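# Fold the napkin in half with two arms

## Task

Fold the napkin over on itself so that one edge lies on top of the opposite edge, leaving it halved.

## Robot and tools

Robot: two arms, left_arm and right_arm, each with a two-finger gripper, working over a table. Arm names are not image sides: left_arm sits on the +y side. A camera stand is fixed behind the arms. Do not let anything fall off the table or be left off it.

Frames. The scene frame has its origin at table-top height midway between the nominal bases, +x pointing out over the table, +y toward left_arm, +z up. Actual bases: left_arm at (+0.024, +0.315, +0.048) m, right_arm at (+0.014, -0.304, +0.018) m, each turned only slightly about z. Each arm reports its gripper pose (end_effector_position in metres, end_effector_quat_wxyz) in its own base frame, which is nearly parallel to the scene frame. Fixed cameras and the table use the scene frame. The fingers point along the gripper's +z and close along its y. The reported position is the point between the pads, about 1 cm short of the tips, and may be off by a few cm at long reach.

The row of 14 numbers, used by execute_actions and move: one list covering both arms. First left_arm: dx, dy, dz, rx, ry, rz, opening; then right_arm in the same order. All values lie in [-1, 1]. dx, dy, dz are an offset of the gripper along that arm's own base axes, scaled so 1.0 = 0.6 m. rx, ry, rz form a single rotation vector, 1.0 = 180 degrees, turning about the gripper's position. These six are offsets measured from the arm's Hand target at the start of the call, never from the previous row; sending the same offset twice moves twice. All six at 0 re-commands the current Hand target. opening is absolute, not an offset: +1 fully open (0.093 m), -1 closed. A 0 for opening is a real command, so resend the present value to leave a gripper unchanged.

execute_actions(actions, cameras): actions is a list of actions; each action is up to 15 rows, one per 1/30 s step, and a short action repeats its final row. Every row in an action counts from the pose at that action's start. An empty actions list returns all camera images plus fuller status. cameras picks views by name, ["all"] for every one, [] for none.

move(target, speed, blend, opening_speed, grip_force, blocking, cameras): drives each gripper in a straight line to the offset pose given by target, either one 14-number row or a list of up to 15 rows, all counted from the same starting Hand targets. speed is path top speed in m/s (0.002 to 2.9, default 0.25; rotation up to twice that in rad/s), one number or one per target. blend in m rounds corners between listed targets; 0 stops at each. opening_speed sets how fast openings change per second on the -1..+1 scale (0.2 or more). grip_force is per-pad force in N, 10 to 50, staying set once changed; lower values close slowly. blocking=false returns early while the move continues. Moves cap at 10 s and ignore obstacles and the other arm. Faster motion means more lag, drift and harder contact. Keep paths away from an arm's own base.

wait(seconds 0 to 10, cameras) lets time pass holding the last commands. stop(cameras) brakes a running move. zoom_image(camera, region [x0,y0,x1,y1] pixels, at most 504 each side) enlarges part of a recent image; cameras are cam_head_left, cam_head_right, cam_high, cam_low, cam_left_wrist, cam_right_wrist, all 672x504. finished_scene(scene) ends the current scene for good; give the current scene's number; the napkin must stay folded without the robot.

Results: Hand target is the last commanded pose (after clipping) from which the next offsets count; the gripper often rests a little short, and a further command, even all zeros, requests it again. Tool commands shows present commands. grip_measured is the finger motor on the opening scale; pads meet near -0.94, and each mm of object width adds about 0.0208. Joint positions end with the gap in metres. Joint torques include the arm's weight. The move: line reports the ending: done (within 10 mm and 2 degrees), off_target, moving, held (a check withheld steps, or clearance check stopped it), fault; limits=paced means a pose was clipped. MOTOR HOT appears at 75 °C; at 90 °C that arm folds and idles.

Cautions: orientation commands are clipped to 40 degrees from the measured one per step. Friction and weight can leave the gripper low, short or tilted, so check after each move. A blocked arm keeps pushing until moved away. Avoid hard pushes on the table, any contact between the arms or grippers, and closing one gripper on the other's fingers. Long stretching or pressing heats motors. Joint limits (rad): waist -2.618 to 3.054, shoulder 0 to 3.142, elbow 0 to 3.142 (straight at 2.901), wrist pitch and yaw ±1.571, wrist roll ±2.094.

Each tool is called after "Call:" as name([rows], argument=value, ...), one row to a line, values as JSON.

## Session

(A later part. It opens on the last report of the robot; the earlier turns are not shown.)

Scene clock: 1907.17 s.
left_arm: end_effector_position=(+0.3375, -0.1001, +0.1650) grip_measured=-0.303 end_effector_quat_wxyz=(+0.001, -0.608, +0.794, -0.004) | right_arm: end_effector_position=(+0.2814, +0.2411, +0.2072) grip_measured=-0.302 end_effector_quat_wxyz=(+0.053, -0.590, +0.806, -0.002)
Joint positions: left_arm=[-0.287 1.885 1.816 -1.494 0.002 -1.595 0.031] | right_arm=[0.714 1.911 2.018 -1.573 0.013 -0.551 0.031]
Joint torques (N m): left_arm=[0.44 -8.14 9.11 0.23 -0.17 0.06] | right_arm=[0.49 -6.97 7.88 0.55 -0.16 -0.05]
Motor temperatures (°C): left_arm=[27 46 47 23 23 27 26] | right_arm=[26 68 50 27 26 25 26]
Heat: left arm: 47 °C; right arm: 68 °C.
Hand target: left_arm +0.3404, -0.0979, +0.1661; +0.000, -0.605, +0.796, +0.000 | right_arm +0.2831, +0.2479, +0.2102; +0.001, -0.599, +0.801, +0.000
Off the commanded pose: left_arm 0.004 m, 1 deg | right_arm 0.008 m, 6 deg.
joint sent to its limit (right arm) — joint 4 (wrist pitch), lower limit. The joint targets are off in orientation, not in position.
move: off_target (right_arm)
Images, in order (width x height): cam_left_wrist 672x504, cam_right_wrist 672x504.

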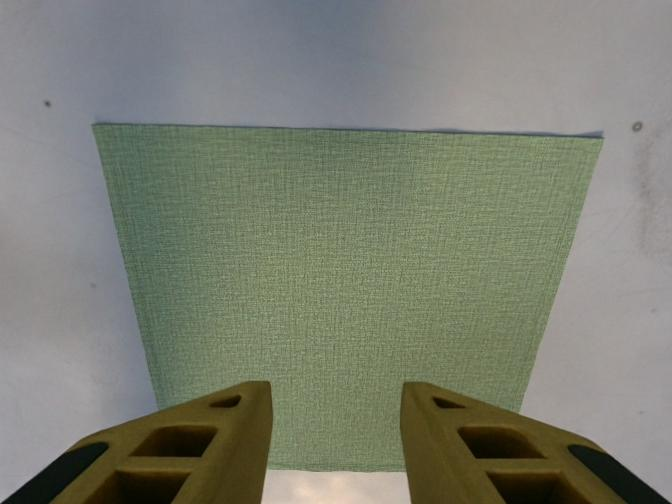

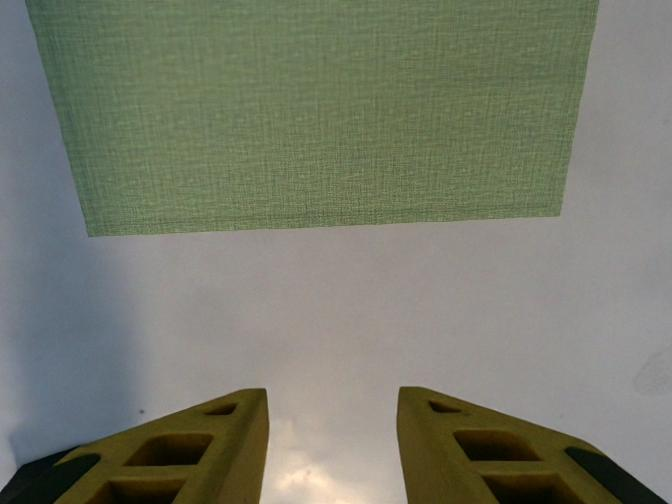

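Call:
move(target=[0.021,0.0177,-0.085,0,0,0,-0.3,0.0198,-0.0047,-0.0917,0,0,0,-0.3], speed=0.25, cameras=["cam_left_wrist","cam_right_wrist"])

Scene clock: 1947.57 s.
left_arm: end_effector_position=(+0.3517, -0.0896, +0.1211) grip_measured=-0.303 end_effector_quat_wxyz=(+0.001, -0.609, +0.793, -0.003) | right_arm: end_effector_position=(+0.2936, +0.2435, +0.1585) grip_measured=-0.302 end_effector_quat_wxyz=(+0.000, -0.595, +0.804, -0.007)
Joint positions: left_arm=[-0.248 1.916 1.682 -1.331 0.002 -1.557 0.031] | right_arm=[0.698 2.017 1.974 -1.527 0.013 -0.577 0.031]
Joint torques (N m): left_arm=[0.34 -9.2 5.91 0.62 -0.18 0.05] | right_arm=[-0.34 -8.84 4.81 0.51 -0.16 -0.04]
Motor temperatures (°C): left_arm=[27 50 46 23 23 27 26] | right_arm=[26 62 54 27 26 25 26]
Heat: left arm: 50 °C; right arm: 62 °C.
Hand target: left_arm +0.3530, -0.0871, +0.1150; +0.000, -0.606, +0.796, +0.000 | right_arm +0.2949, +0.2450, +0.1551; +0.001, -0.598, +0.801, +0.000
Off the commanded pose: left_arm 0.007 m, 1 deg | right_arm 0.004 m, 1 deg.
move: done
Images, in order (width x height): cam_left_wrist 672x504, cam_right_wrist 672x504.

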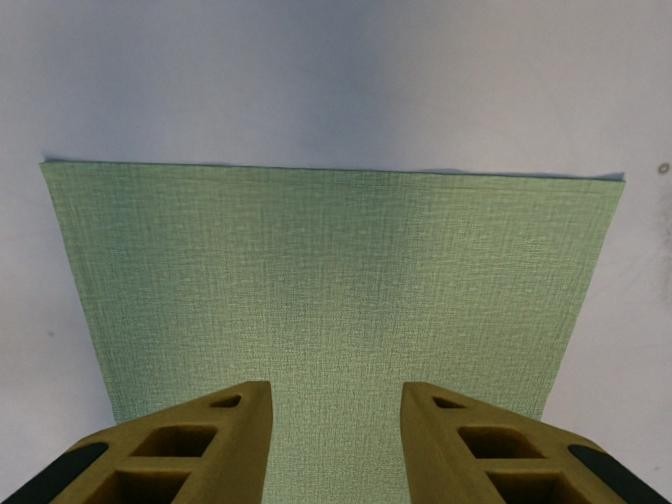

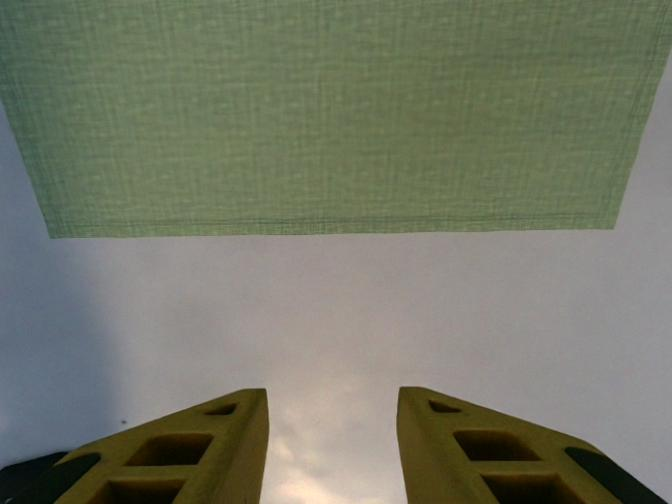

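Call:
move([
  [0.0028,0.0027,-0.2017,0,0,0,-0.3,-0.0027,-0.0082,-0.2085,0,0,0,-0.3],
  [0.0028,0.0027,-0.2783,0,0,0,-0.3,-0.0027,-0.0082,-0.2935,0,0,0,-0.3],
  [0.0028,0.0027,-0.2783,0,0,0,-1,-0.0027,-0.0082,-0.2935,0,0,0,-1],
  [0.0028,0.0027,-0.1683,0,0,0,-1,-0.0027,-0.0082,-0.175,0,0,0,-1],
], speed=[0.2,0.1,0.1,0.12], opening_speed=0.8, cameras=["cam_left_wrist","cam_right_wrist","cam_high","cam_low"])

Scene clock: 1985.87 s.
left_arm: end_effector_position=(+0.3494, -0.0873, +0.0029) grip_measured=-0.984 end_effector_quat_wxyz=(-0.008, -0.608, +0.794, +0.008) | right_arm: end_effector_position=(+0.2829, +0.2332, +0.0259) grip_measured=-0.971 end_effector_quat_wxyz=(-0.034, -0.595, +0.803, -0.004)
Joint positions: left_arm=[-0.244 2.027 1.356 -0.922 0.002 -1.551 0] | right_arm=[0.691 2.058 1.5 -1.081 0.004 -0.585 0]
Joint torques (N m): left_arm=[0.39 -12.05 8.05 0.17 -0.18 0.05] | right_arm=[-0.35 -12.98 7.66 0.1 -0.07 -0.05]
Motor temperatures (°C): left_arm=[27 49 44 24 23 27 26] | right_arm=[26 64 49 27 26 25 26]
Heat: left arm: 49 °C; right arm: 64 °C.
Hand target: left_arm +0.3547, -0.0856, +0.0140; +0.000, -0.605, +0.796, +0.000 | right_arm +0.2934, +0.2400, +0.0500; +0.001, -0.598, +0.801, +0.000
Off the commanded pose: left_arm 0.012 m, 1 deg | right_arm 0.027 m, 4 deg.
move: off_target (left_arm, right_arm); target 3's new opening was sent with right_arm's hand 0.018 m and 1 deg from that target
Images, in order (width x height): cam_high 672x504, cam_low 672x504, cam_left_wrist 672x504, cam_right_wrist 672x504.

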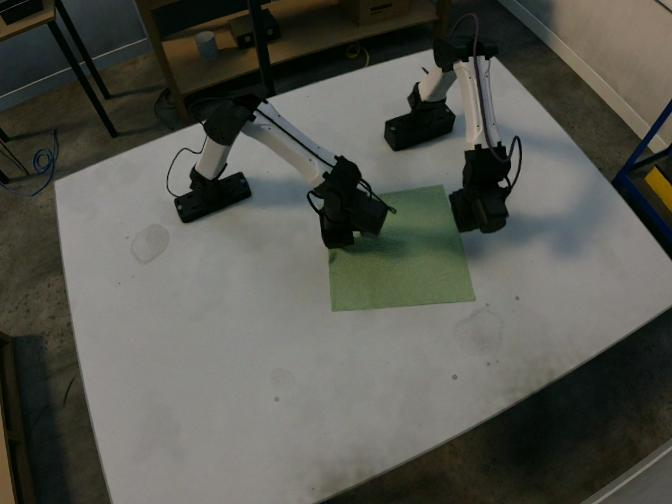

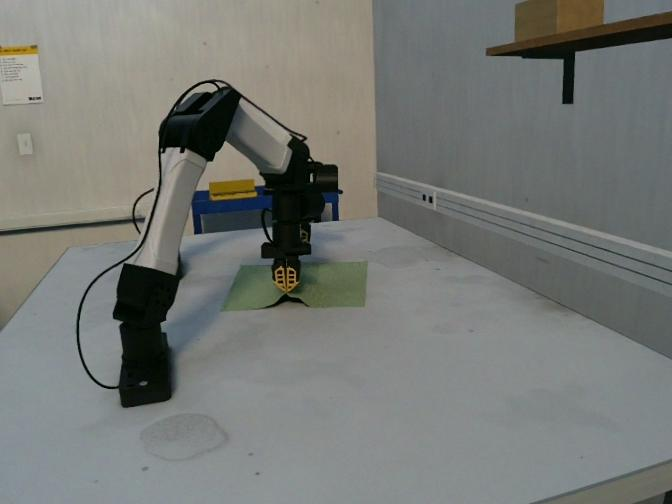

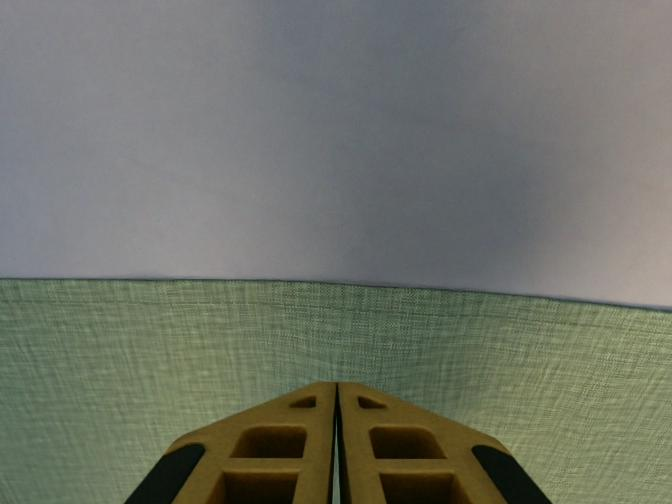

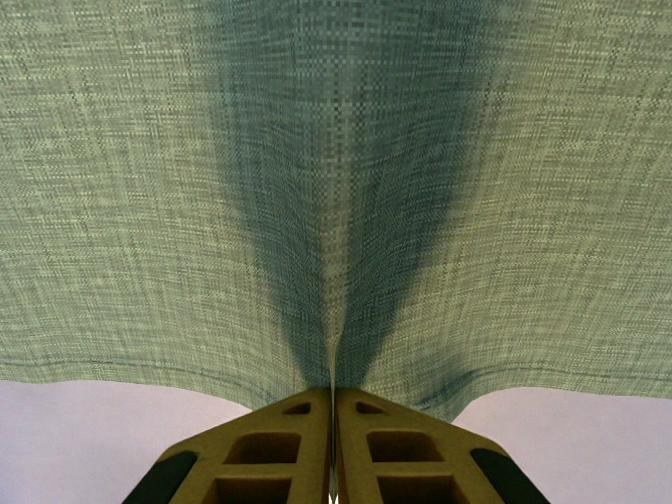

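Call:
move([
  [0,0,0,0,0,0,-0.25,0,0,0,0,0,0,-1],
  [0,0,-0.1267,0,0,0,-0.25,0,0,0,0,0,0,-1],
  [0,0,-0.1267,0,0,0,-1,0,0,0,0,0,0,-1],
  [0,0,0,0,0,0,-1,0,0,0,0,0,0,-1],
], speed=[0.12,0.1,0.1,0.12], opening_speed=0.8, cameras=["cam_left_wrist","cam_right_wrist"])

Scene clock: 2006.50 s.
left_arm: end_effector_position=(+0.3496, -0.0873, +0.0031) grip_measured=-0.983 end_effector_quat_wxyz=(-0.008, -0.608, +0.794, +0.007) | right_arm: end_effector_position=(+0.2826, +0.2330, +0.0259) grip_measured=-0.971 end_effector_quat_wxyz=(-0.035, -0.595, +0.803, -0.004)
Joint positions: left_arm=[-0.244 2.027 1.357 -0.922 0.002 -1.55 0] | right_arm=[0.691 2.058 1.5 -1.082 0.004 -0.585 0]
Joint torques (N m): left_arm=[0.39 -11.99 8.02 0.22 -0.17 0.03] | right_arm=[-0.32 -13 7.68 0.11 -0.07 -0.06]
Motor temperatures (°C): left_arm=[27 53 44 24 23 27 26] | right_arm=[26 77 50 27 26 25 26]
Heat: left arm: 53 °C; right arm: 77 °C. Fold the right arm in close to its base, or ease its load, before you think long.
Hand target: left_arm +0.3547, -0.0856, +0.0140; +0.000, -0.605, +0.796, +0.000 | right_arm +0.2933, +0.2400, +0.0500; +0.001, -0.598, +0.801, +0.000
Off the commanded pose: left_arm 0.012 m, 1 deg | right_arm 0.027 m, 4 deg.
MOTOR HOT: joint 2 (shoulder) of the right arm reports 77 °C; the controller's stop level is 90 °C. To cool a motor, set the load down, stop pushing, or move to a pose that needs little force.
move: off_target (left_arm, right_arm); target 3's new opening was sent with left_arm's hand 0.024 m and 0 deg from that target
Images, in order (width x height): cam_left_wrist 672x504, cam_right_wrist 672x504.

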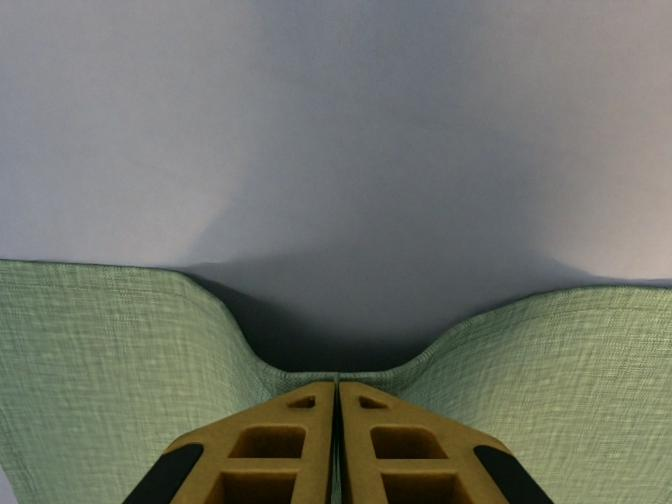

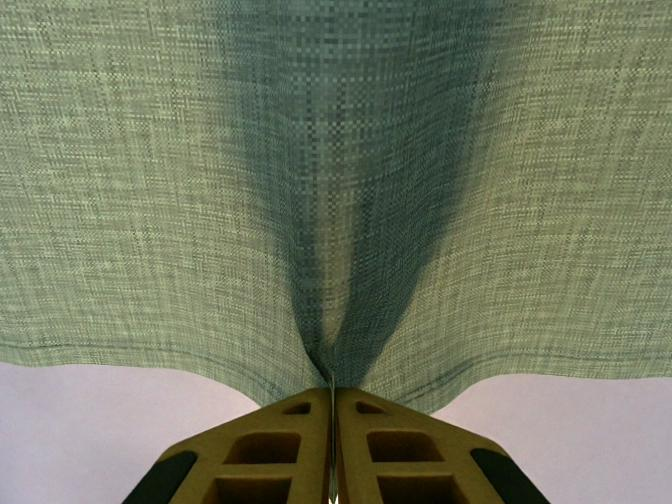

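Call:
move([
  [0,0,0.0633,0,0,0,-1,0,0,0.08,0,0,0,-1],
  [0,0,0.2033,0,0,0,-1,0,0,0.2133,0,0,0,-1],
  [0,0,0.345,0,0,0,-1,0,0,0.355,0,0,0,-1],
], speed=0.22, blend=[0.02,0.02,0], cameras=["cam_low","cam_high"])

Scene clock: 2029.20 s.
left_arm: end_effector_position=(+0.3562, -0.0890, +0.2111) grip_measured=-0.983 end_effector_quat_wxyz=(+0.039, -0.606, +0.793, -0.051) | right_arm: end_effector_position=(+0.2927, +0.2413, +0.2475) grip_measured=-0.971 end_effector_quat_wxyz=(+0.120, -0.591, +0.798, +0.005)
Joint positions: left_arm=[-0.244 1.875 1.984 -1.552 0.002 -1.55 0] | right_arm=[0.691 1.873 2.117 -1.575 0.004 -0.585 0]
Joint torques (N m): left_arm=[0.43 -10.52 8.43 0.53 -0.16 0.04] | right_arm=[-0.35 -9.61 7.3 0.88 -0.1 -0.03]
Motor temperatures (°C): left_arm=[27 56 44 23 23 27 26] | right_arm=[26 83 50 27 26 25 26]
Heat: left arm: 56 °C; right arm: 83 °C. Fold the right arm in close to its base, or ease its load, before you think long.
Hand target: left_arm +0.3546, -0.0856, +0.2211; +0.000, -0.605, +0.796, +0.000 | right_arm +0.2933, +0.2401, +0.2631; +0.001, -0.598, +0.801, +0.000
Off the commanded pose: left_arm 0.011 m, 7 deg | right_arm 0.016 m, 14 deg.
MOTOR HOT: still on. Joint 2 (shoulder) of the right arm reports 83 °C.
joint sent to its limit (left arm) — joint 4 (wrist pitch), lower limit. The joint targets are off in orientation, not in position.
joint sent to its limit (right arm) — joint 4 (wrist pitch), lower limit. The joint targets are off in orientation, not in position.
move: off_target (left_arm, right_arm)
Images, in order (width x height): cam_high 672x504, cam_low 672x504.

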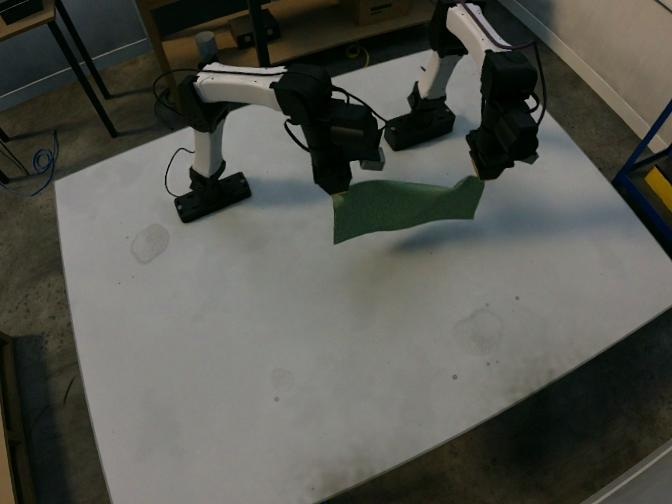

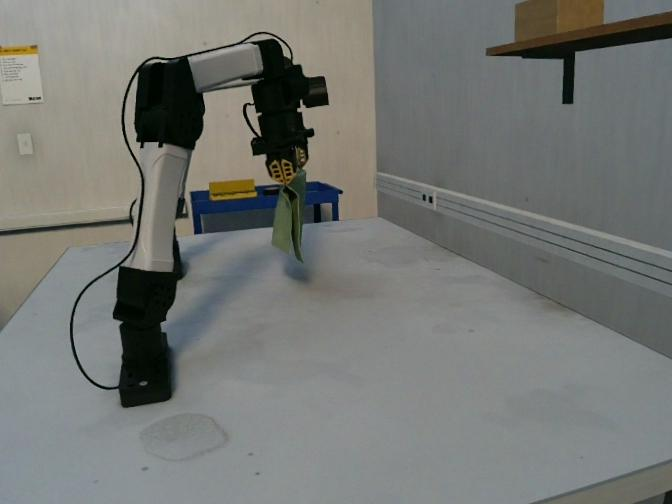

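Call:
move([
  [-0.016,0.0046,-0.095,0,0,0,-1,-0.016,0.0048,-0.0883,0,0,0,-1],
  [-0.0962,0.0274,-0.1783,0,0,0,-1,-0.0957,0.029,-0.1717,0,0,0,-1],
  [-0.1763,0.0503,-0.2617,0,0,0,-1,-0.1755,0.0531,-0.26,0,0,0,-1],
  [-0.2565,0.0731,-0.3533,0,0,0,-1,-0.2552,0.0773,-0.355,0,0,0,-1],
  [-0.2966,0.0845,-0.4033,0,0,0,-1,-0.2951,0.0894,-0.4083,0,0,0,-1],
  [-0.3206,0.0914,-0.4233,0,0,0,-1,-0.319,0.0966,-0.435,0,0,0,-1],
  [-0.3206,0.0914,-0.4233,0,0,0,-0.2,-0.319,0.0966,-0.435,0,0,0,-0.2],
  [-0.3206,0.0914,-0.3285,0,0,0,-0.2,-0.319,0.0966,-0.3385,0,0,0,-0.2],
  [-0.3206,0.0914,-0.27,0,0,0,-0.2,-0.1222,-0.2168,-0.1935,0,0,0,-0.2],
], speed=[0.25,0.25,0.25,0.25,0.2,0.2,0.2,0.2,0.3], blend=[0.02,0.02,0.02,0.02,0.01,0,0,0.01,0], cameras=["all"])

Call:
zoom_image(camera="cam_high", region=[300, 150, 480, 285])

Call:
zoom_image(camera="cam_low", region=[205, 230, 325, 320])

Call:
zoom_image(camera="cam_head_left", region=[190, 250, 370, 385])

Scene clock: 2056.47 s.
left_arm: end_effector_position=(+0.1576, -0.0316, +0.0511) grip_measured=-0.203 end_effector_quat_wxyz=(-0.008, -0.608, +0.794, +0.007) | right_arm: end_effector_position=(+0.2137, +0.1072, +0.1339) grip_measured=-0.202 end_effector_quat_wxyz=(-0.023, -0.595, +0.803, +0.001)
Joint positions: left_arm=[-0.196 1.19 0.689 -1.09 0.002 -1.502 0.035] | right_arm=[0.469 1.486 1.244 -1.374 0.006 -0.806 0.036]
Joint torques (N m): left_arm=[0.47 -3.64 8.94 0.17 -0.18 0.04] | right_arm=[-0.35 -6.13 8.34 0.19 -0.11 -0.03]
Motor temperatures (°C): left_arm=[27 53 45 24 23 27 26] | right_arm=[26 75 49 28 26 25 26]
Heat: left arm: 53 °C; right arm: 75 °C. Fold the right arm in close to its base, or ease its load, before you think long.
Hand target: left_arm +0.1623, -0.0307, +0.0590; +0.000, -0.605, +0.796, +0.000 | right_arm +0.2200, +0.1100, +0.1470; +0.001, -0.599, +0.801, +0.000
Off the commanded pose: left_arm 0.009 m, 1 deg | right_arm 0.015 m, 3 deg.
MOTOR HOT: still on. Joint 2 (shoulder) of the right arm reports 75 °C.
move: off_target (right_arm)

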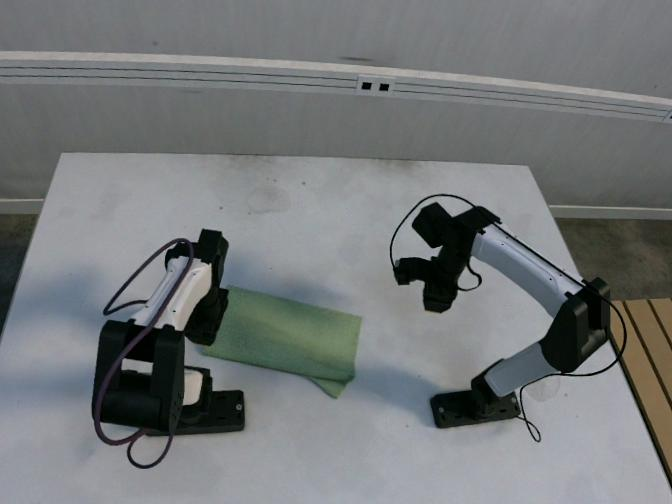

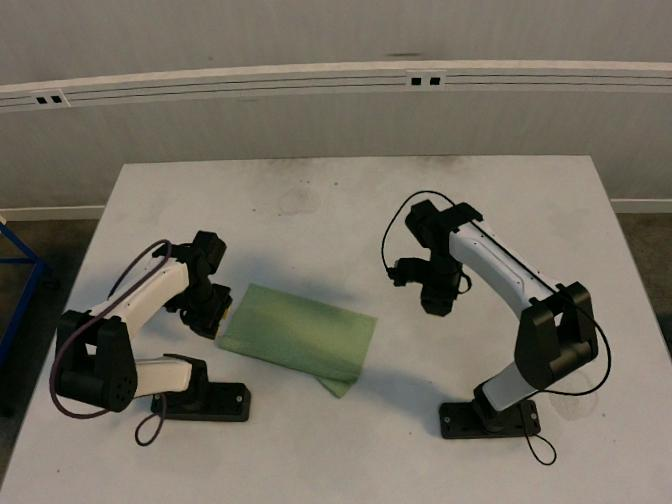

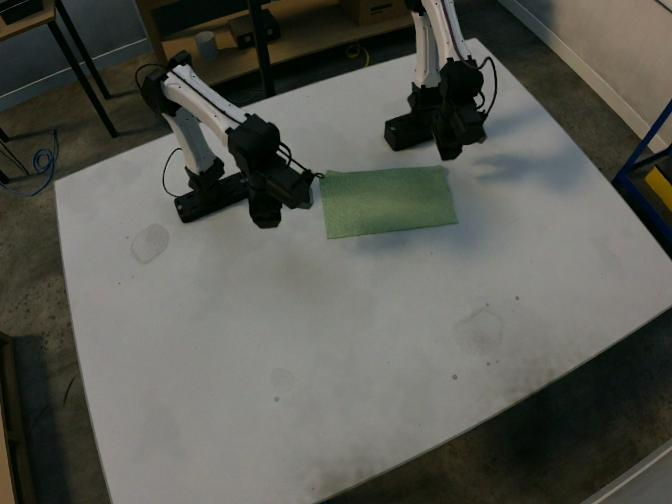

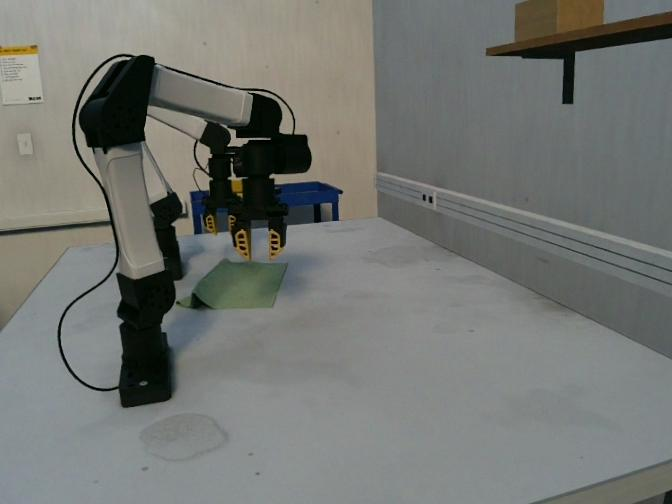

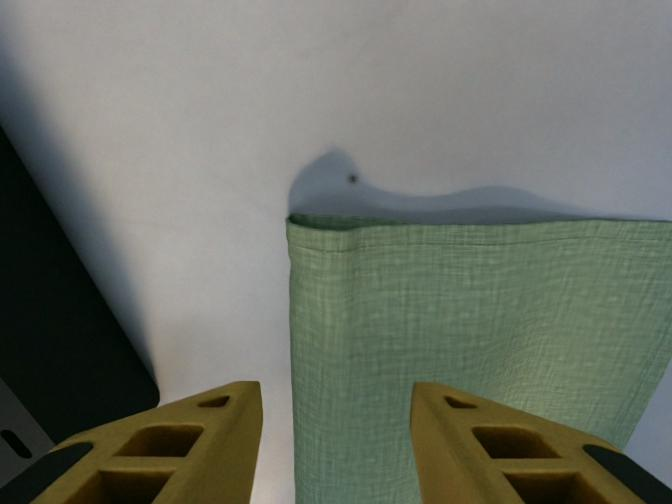

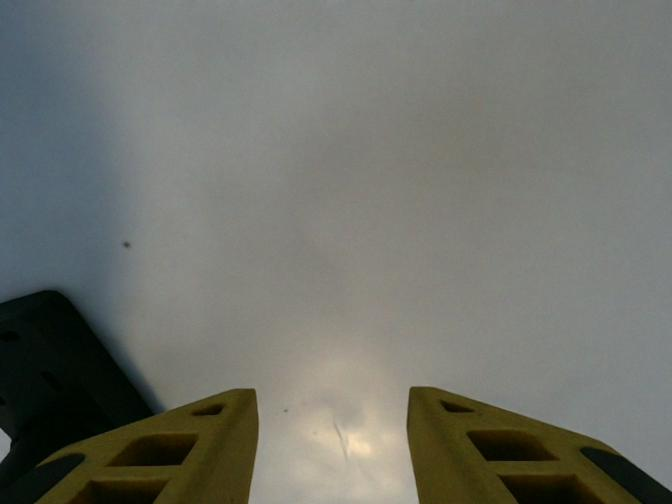

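Scaled by 2.800 from the camera's 672x504 image, which has a finer 960x720 frame.

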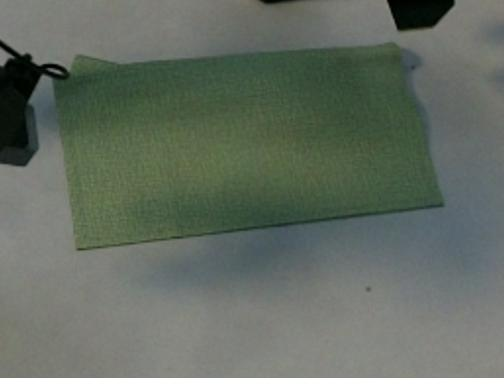

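Scaled by 4.200 from the camera's 672x504 image, which has a finer 960x720 frame.

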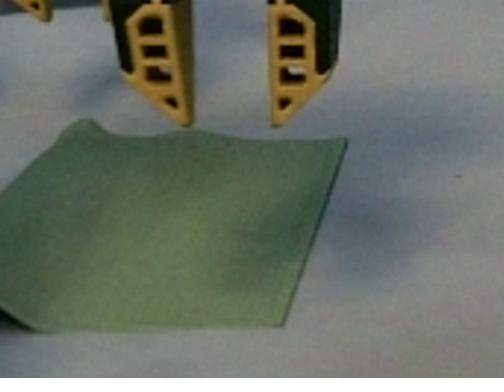

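Scaled by 2.800 from the camera's 672x504 image, which has a finer 960x720 frame.

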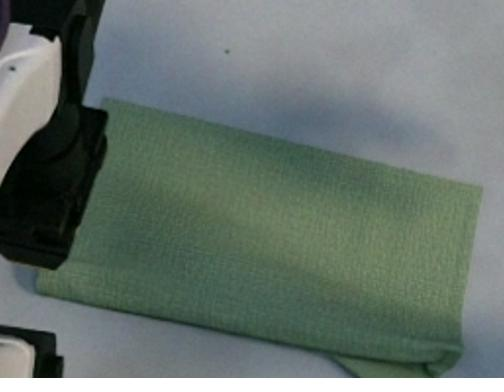

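Call:
move(target=[0.02,0,0.05,0,0,0,-0.3,-0.1417,0.2833,-0.0367,0,0,0,-0.3], speed=0.35, cameras=["cam_left_wrist","cam_right_wrist","cam_low"])

Call:
zoom_image(camera="cam_low", region=[165, 230, 315, 330])

Scene clock: 2087.27 s.
left_arm: end_effector_position=(+0.1712, -0.0322, +0.0838) grip_measured=-0.297 end_effector_quat_wxyz=(-0.001, -0.608, +0.794, +0.000) | right_arm: end_effector_position=(+0.1300, +0.2714, +0.1189) grip_measured=-0.298 end_effector_quat_wxyz=(-0.011, -0.604, +0.797, -0.004)
Joint positions: left_arm=[-0.183 1.201 0.828 -1.199 0.002 -1.49 0.031] | right_arm=[1.123 1.704 1.408 -1.3 -0.002 -0.175 0.031]
Joint torques (N m): left_arm=[0.51 -2.33 9.09 0.24 -0.18 0.06] | right_arm=[-0.03 -5.78 8.4 0.32 -0.01 0.22]
Motor temperatures (°C): left_arm=[27 47 45 23 23 27 26] | right_arm=[26 66 54 27 26 25 26]
Heat: left arm: 47 °C; right arm: 66 °C.
Hand target: left_arm +0.1743, -0.0308, +0.0890; +0.000, -0.605, +0.796, +0.000 | right_arm +0.1349, +0.2800, +0.1250; +0.001, -0.599, +0.801, +0.000
Off the commanded pose: left_arm 0.006 m, 0 deg | right_arm 0.012 m, 2 deg.
MOTOR HOT: cleared for the motors of the right arm.
move: off_target (right_arm)
Images, in order (width x height): cam_low 672x504, cam_left_wrist 672x504, cam_right_wrist 672x504.

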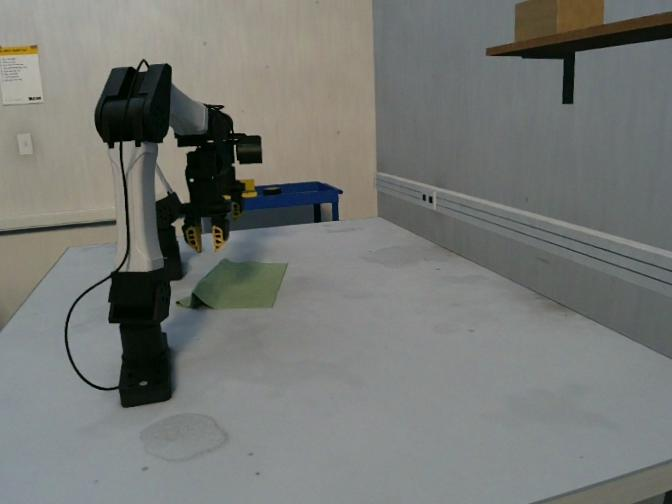

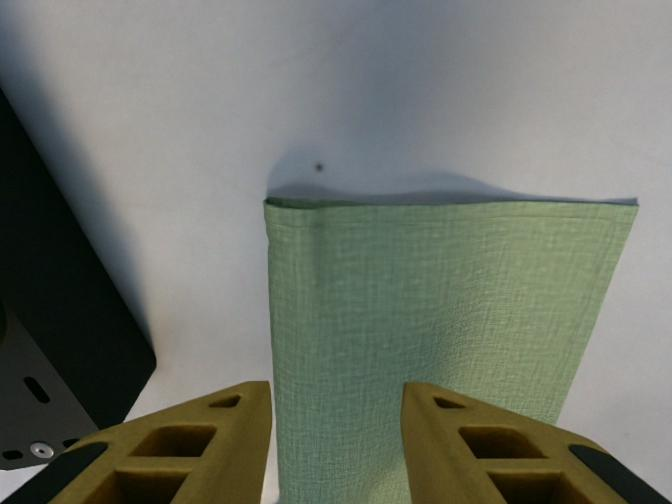

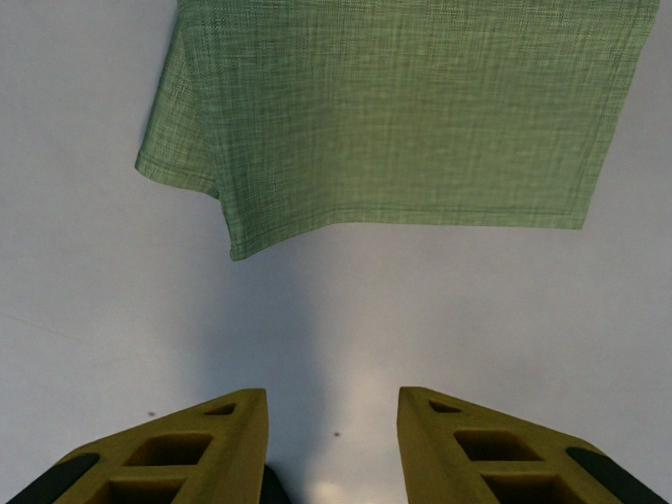

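Scaled by 3.360 from the camera's 672x504 image, which has a finer 960x720 frame.

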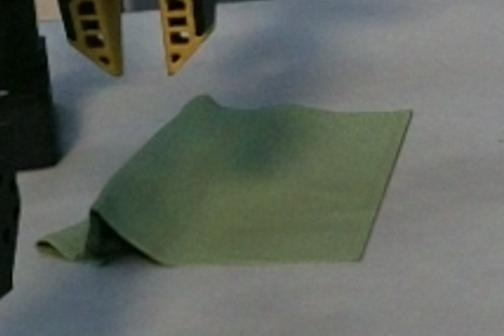

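Call:
move([
  [-0.0385,0.0147,-0.1317,0,0,0,-0.25,-0.053,0.0257,-0.1083,0,0,0,-0.2],
  [-0.0385,0.0147,-0.225,0,0,0,-0.25,-0.053,0.0257,-0.2017,0,0,0,-0.2],
  [-0.0385,0.0147,-0.225,0,0,0,-1,-0.053,0.0257,-0.2017,0,0,0,-1],
  [-0.0385,0.0147,-0.1,0,0,0,-1,-0.053,0.0257,-0.085,0,0,0,-1],
], speed=[0.2,0.1,0.1,0.15], opening_speed=0.8, cameras=["cam_left_wrist","cam_right_wrist","cam_low"])

Scene clock: 2114.20 s.
left_arm: end_effector_position=(+0.1467, -0.0244, +0.0223) grip_measured=-0.983 end_effector_quat_wxyz=(-0.010, -0.607, +0.795, +0.002) | right_arm: end_effector_position=(+0.1007, +0.2875, +0.0571) grip_measured=-0.971 end_effector_quat_wxyz=(-0.021, -0.603, +0.798, -0.012)
Joint positions: left_arm=[-0.153 1.174 0.559 -0.973 0.01 -1.458 0] | right_arm=[1.233 1.78 1.248 -1.087 -0.002 -0.061 0]
Joint torques (N m): left_arm=[0.49 -3.36 8.38 0.18 -0.26 0.03] | right_arm=[0.25 -9.72 7.66 0.11 0 0.2]
Motor temperatures (°C): left_arm=[27 44 46 23 23 27 26] | right_arm=[26 62 52 27 26 25 26]
Heat: left arm: 46 °C; right arm: 62 °C.
Hand target: left_arm +0.1513, -0.0220, +0.0291; +0.000, -0.605, +0.796, +0.000 | right_arm +0.1033, +0.2954, +0.0741; +0.001, -0.599, +0.801, +0.000
Off the commanded pose: left_arm 0.008 m, 1 deg | right_arm 0.019 m, 3 deg.
move: off_target (right_arm); target 3's new opening was sent with left_arm's hand 0.013 m and 2 deg from that target
Images, in order (width x height): cam_low 672x504, cam_left_wrist 672x504, cam_right_wrist 672x504.

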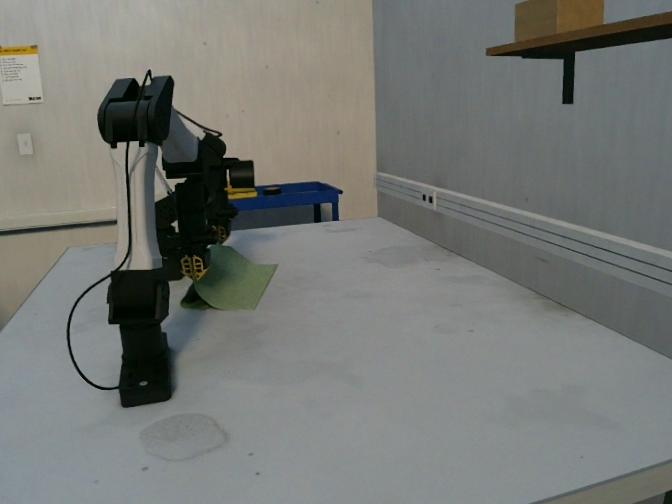

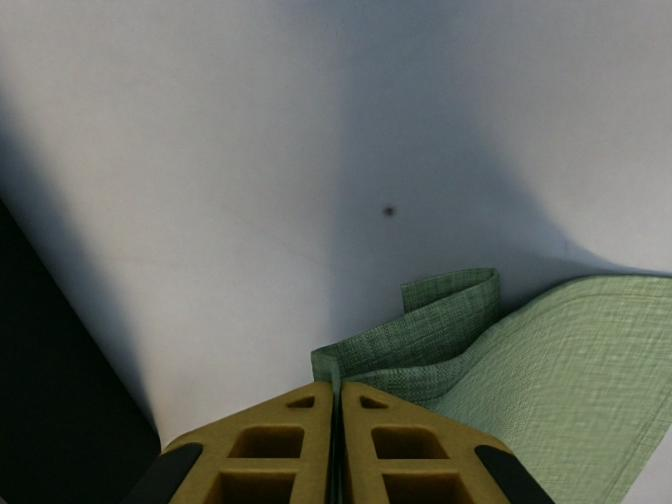

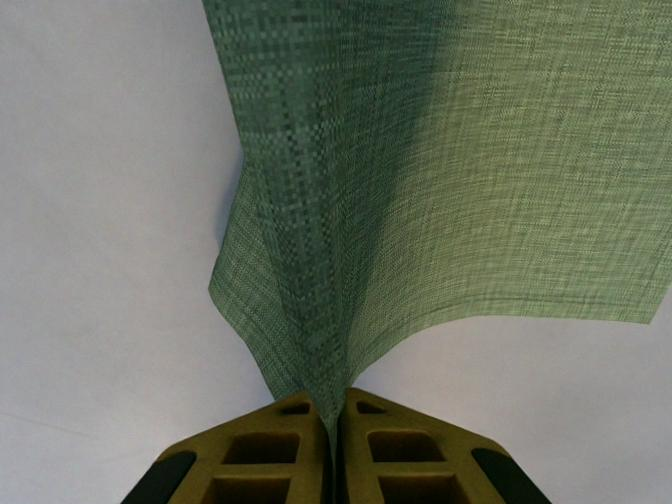

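Call:
move([
  [0,0,0.075,0,0,0,-1,0,0,0.0767,0,0,0,-1],
  [0.0972,-0.0233,0.2283,0,0,0,-1,0.0968,-0.025,0.2267,0,0,0,-1],
  [0.2754,-0.066,0.3033,0,0,0,-1,0.2742,-0.0709,0.3017,0,0,0,-1],
  [0.2268,-0.0543,0.1617,0,0,0,-1,0.2258,-0.0584,0.1567,0,0,0,-1],
  [0.1134,-0.0272,0.1117,0,0,0,-1,0.1129,-0.0292,0.1067,0,0,0,-1],
  [0.0486,-0.0116,0.06,0,0,0,-1,0.0484,-0.0125,0.055,0,0,0,-1],
  [0.0081,-0.0019,-0.0083,0,0,0,-1,0.0081,-0.0021,-0.0167,0,0,0,-1],
  [-0.0162,0.0039,-0.075,0,0,0,-1,-0.0161,0.0042,-0.0867,0,0,0,-1],
  [-0.0243,0.0058,-0.1033,0,0,0,-1,-0.0242,0.0063,-0.1183,0,0,0,-1],
  [-0.0243,0.0058,-0.1033,0,0,0,-0.2,-0.0242,0.0063,-0.1183,0,0,0,-0.2],
  [-0.0243,0.0058,0.025,0,0,0,-0.2,-0.0242,0.0063,0.0098,0,0,0,-0.2],
], speed=0.22, blend=[0.02,0.02,0,0.02,0.02,0.02,0.01,0.01,0,0,0], cameras=["all"])

Call:
zoom_image(camera="cam_high", region=[300, 150, 480, 285])

Call:
zoom_image(camera="cam_low", region=[165, 230, 315, 330])

Call:
zoom_image(camera="cam_head_left", region=[190, 250, 370, 385])

Scene clock: 2146.10 s.
left_arm: end_effector_position=(+0.1330, -0.0210, +0.0374) grip_measured=-0.203 end_effector_quat_wxyz=(-0.009, -0.607, +0.794, +0.003) | right_arm: end_effector_position=(+0.0870, +0.2908, +0.0650) grip_measured=-0.202 end_effector_quat_wxyz=(-0.020, -0.602, +0.798, -0.013)
Joint positions: left_arm=[-0.144 1.079 0.572 -1.081 0.01 -1.449 0.035] | right_arm=[1.279 1.767 1.265 -1.117 -0.002 -0.013 0.036]
Joint torques (N m): left_arm=[0.53 -2.78 8.53 0.17 -0.26 0.05] | right_arm=[0.44 -9.22 7.53 0.18 0 0.2]
Motor temperatures (°C): left_arm=[27 42 46 23 23 27 26] | right_arm=[26 64 52 27 26 25 26]
Heat: left arm: 46 °C; right arm: 64 °C.
Hand target: left_arm +0.1367, -0.0185, +0.0441; +0.000, -0.605, +0.796, +0.000 | right_arm +0.0887, +0.2992, +0.0799; +0.001, -0.599, +0.801, +0.000
Off the commanded pose: left_arm 0.008 m, 1 deg | right_arm 0.017 m, 3 deg.
move: off_target (right_arm); blend cut to 0.0098 m at target 8

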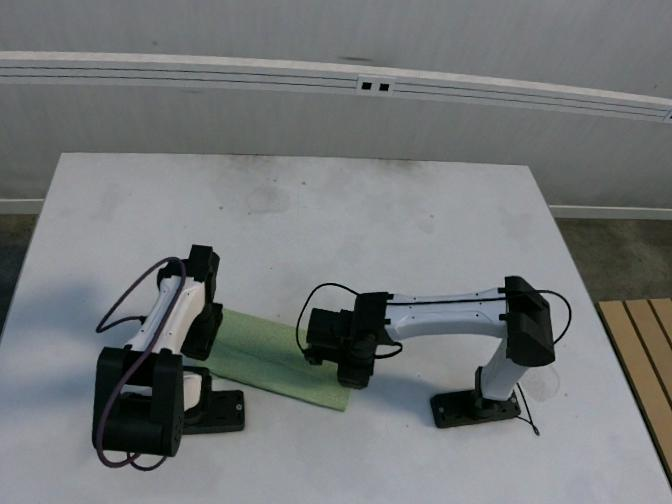

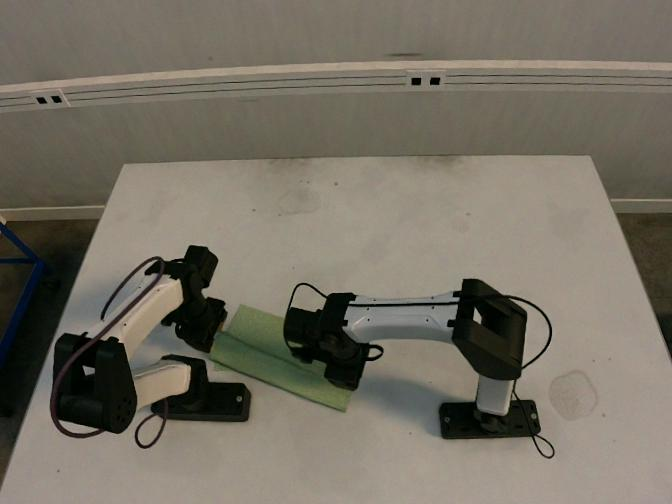

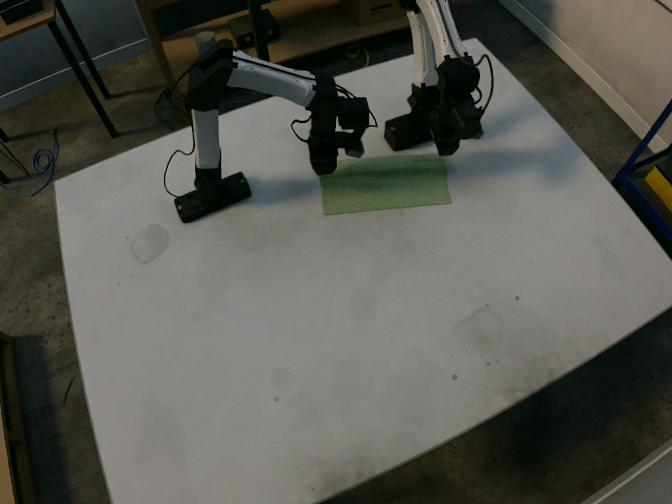

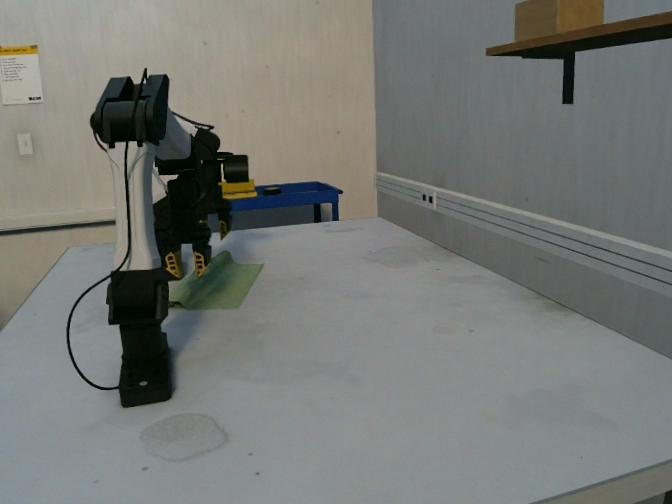

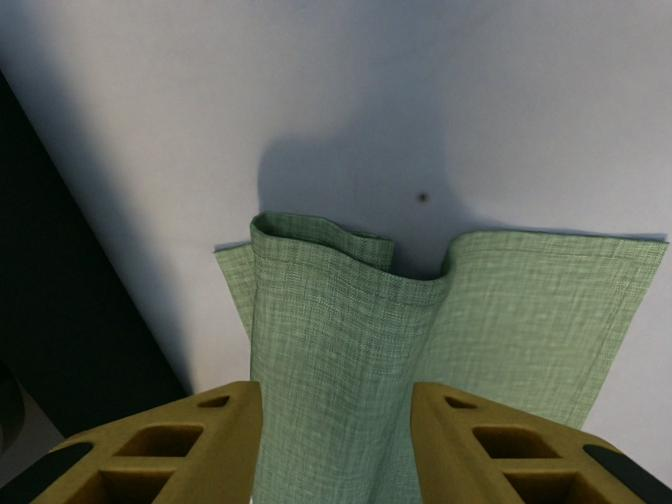

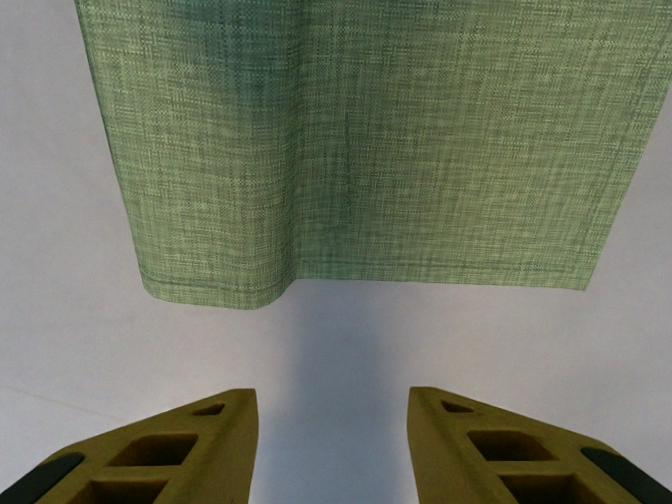

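Scaled by 2.800 from the camera's 672x504 image, which has a finer 960x720 frame.

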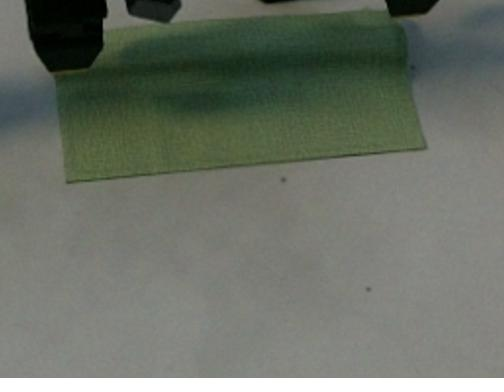

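Scaled by 3.360 from the camera's 672x504 image, which has a finer 960x720 frame.

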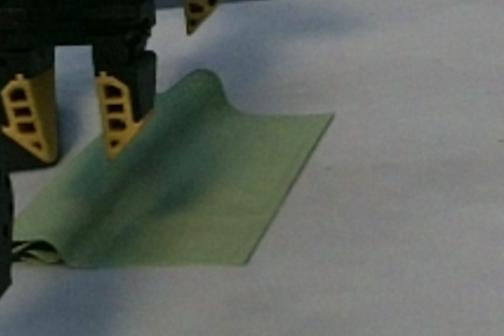

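Scaled by 2.800 from the camera's 672x504 image, which has a finer 960x720 frame.

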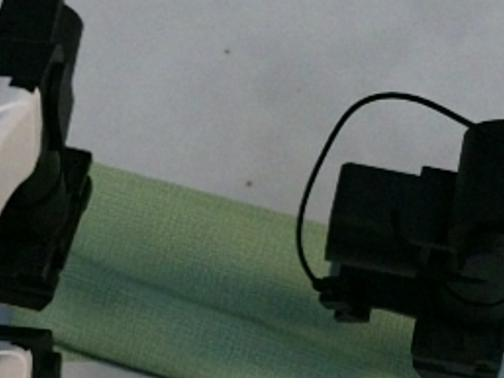

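Call:
move([
  [0.2008,-0.0605,0,0,0,-0.0156,-0.35,0.1547,-0.0318,0,0,0,-0.016,-0.35],
  [0.2008,-0.0605,-0.17,0,0,-0.0156,-0.35,0.1547,-0.0318,-0.17,0,0,-0.016,-0.35],
  [0.2008,-0.0605,-0.17,0,0,-0.0156,-1,0.1547,-0.0318,-0.17,0,0,-0.016,-1],
  [0.2008,-0.0605,-0.05,0,0,-0.0156,-1,0.1547,-0.0318,-0.05,0,0,-0.016,-1],
], speed=[0.2,0.12,0.1,0.12], blend=[0.01,0,0,0], opening_speed=0.8, cameras=["cam_left_wrist","cam_right_wrist"])

Scene clock: 2197.20 s.
left_arm: end_effector_position=(+0.2523, -0.0531, +0.0059) grip_measured=-0.984 end_effector_quat_wxyz=(-0.009, -0.584, +0.812, +0.005) | right_arm: end_effector_position=(+0.1736, +0.2727, +0.0308) grip_measured=-0.972 end_effector_quat_wxyz=(-0.028, -0.573, +0.819, -0.004)
Joint positions: left_arm=[-0.202 1.666 0.894 -0.817 0.007 -1.449 0] | right_arm=[0.997 1.886 1.273 -1.014 -0.014 -0.225 0]
Joint torques (N m): left_arm=[-0.64 -7.99 7.83 0.2 -0.21 -0.18] | right_arm=[0.06 -10.92 7.53 0.13 0.1 -0.04]
Motor temperatures (°C): left_arm=[27 40 47 23 23 27 26] | right_arm=[26 68 53 27 26 25 26]
Heat: left arm: 47 °C; right arm: 68 °C.
Hand target: left_arm +0.2570, -0.0548, +0.0139; +0.000, -0.586, +0.811, +0.000 | right_arm +0.1816, +0.2801, +0.0499; +0.001, -0.578, +0.816, +0.000
Off the commanded pose: left_arm 0.010 m, 1 deg | right_arm 0.022 m, 3 deg.
move: off_target (right_arm); target 3's new opening was sent with left_arm's hand 0.021 m and 2 deg from that target
Images, in order (width x height): cam_left_wrist 672x504, cam_right_wrist 672x504.

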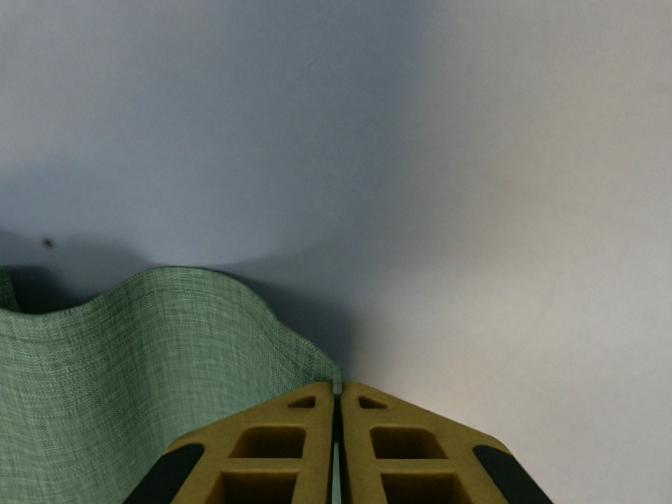

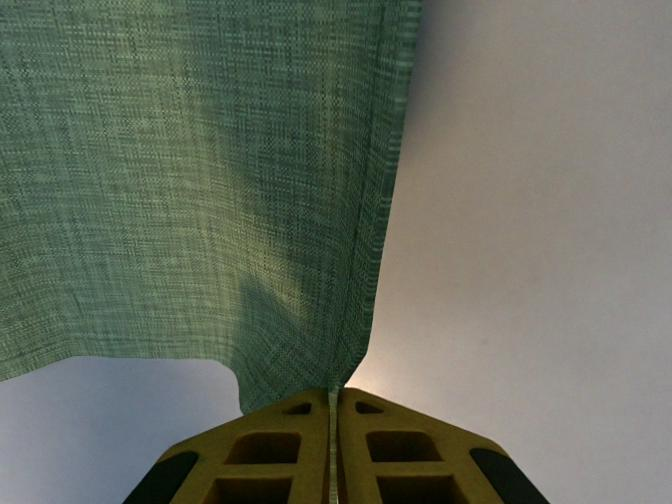

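Call:
move([
  [-0.0158,0.0052,0.1333,0,0,0,-1,-0.0157,0.0055,0.15,0,0,0,-1],
  [-0.0792,0.0262,0.3333,0,0,0,-1,-0.0787,0.0275,0.35,0,0,0,-1],
  [-0.1582,0.0523,0.4967,0,0,0,-1,-0.1573,0.055,0.5083,0,0,0,-1],
], speed=0.22, blend=[0.03,0.03,0], cameras=["cam_high","cam_low"])

Scene clock: 2232.97 s.
left_arm: end_effector_position=(+0.1638, -0.0267, +0.3102) grip_measured=-0.984 end_effector_quat_wxyz=(+0.210, -0.564, +0.769, -0.216) | right_arm: end_effector_position=(+0.0864, +0.3163, +0.3392) grip_measured=-0.972 end_effector_quat_wxyz=(+0.193, -0.566, +0.785, +0.162)
Joint positions: left_arm=[-0.155 0.908 1.503 -1.555 0.007 -1.422 0] | right_arm=[1.298 1.596 2.114 -1.58 -0.012 0.052 0]
Joint torques (N m): left_arm=[0.51 0.98 6.86 1.64 -0.24 0.1] | right_arm=[0.18 -6.58 7.09 1.48 0.08 0.22]
Motor temperatures (°C): left_arm=[27 45 48 23 23 27 26] | right_arm=[26 73 53 27 26 25 26]
Heat: left arm: 48 °C; right arm: 73 °C.
Hand target: left_arm +0.1621, -0.0234, +0.3119; +0.000, -0.586, +0.810, +0.000 | right_arm +0.0872, +0.3131, +0.3549; +0.001, -0.578, +0.816, +0.000
Off the commanded pose: left_arm 0.004 m, 35 deg | right_arm 0.016 m, 29 deg.
joint read past its limit (right arm) — joint 4 (wrist pitch), lower limit.
joint sent to its limit (left arm) — joint 4 (wrist pitch), lower limit. The joint targets are off in orientation, not in position.
joint sent to its limit (right arm) — joint 4 (wrist pitch), lower limit. The joint targets are off in orientation, not in position.
move: off_target (left_arm, right_arm)
Images, in order (width x height): cam_high 672x504, cam_low 672x504.

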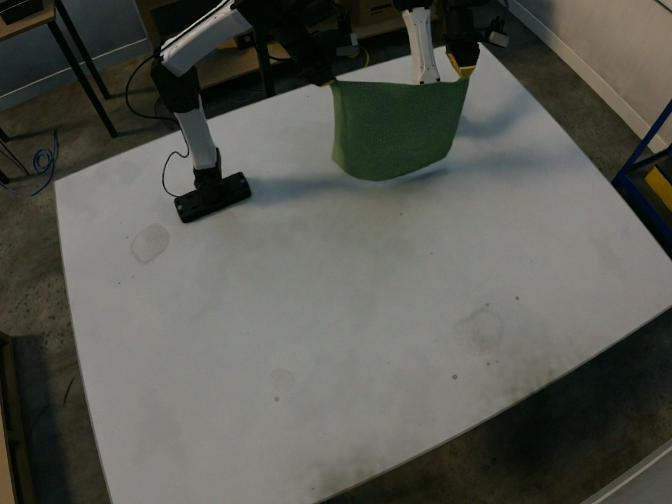

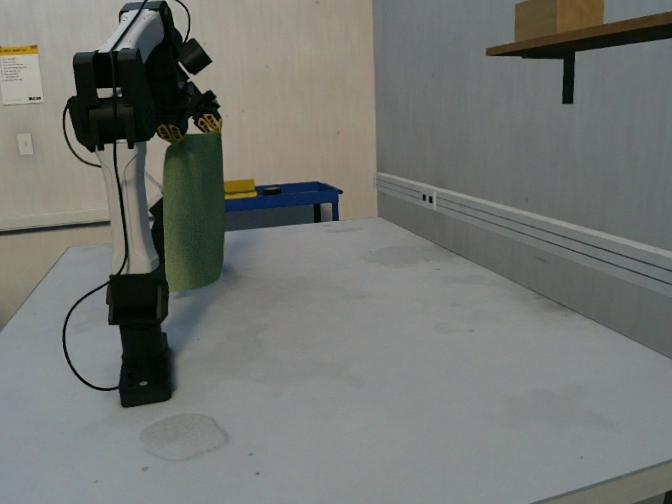

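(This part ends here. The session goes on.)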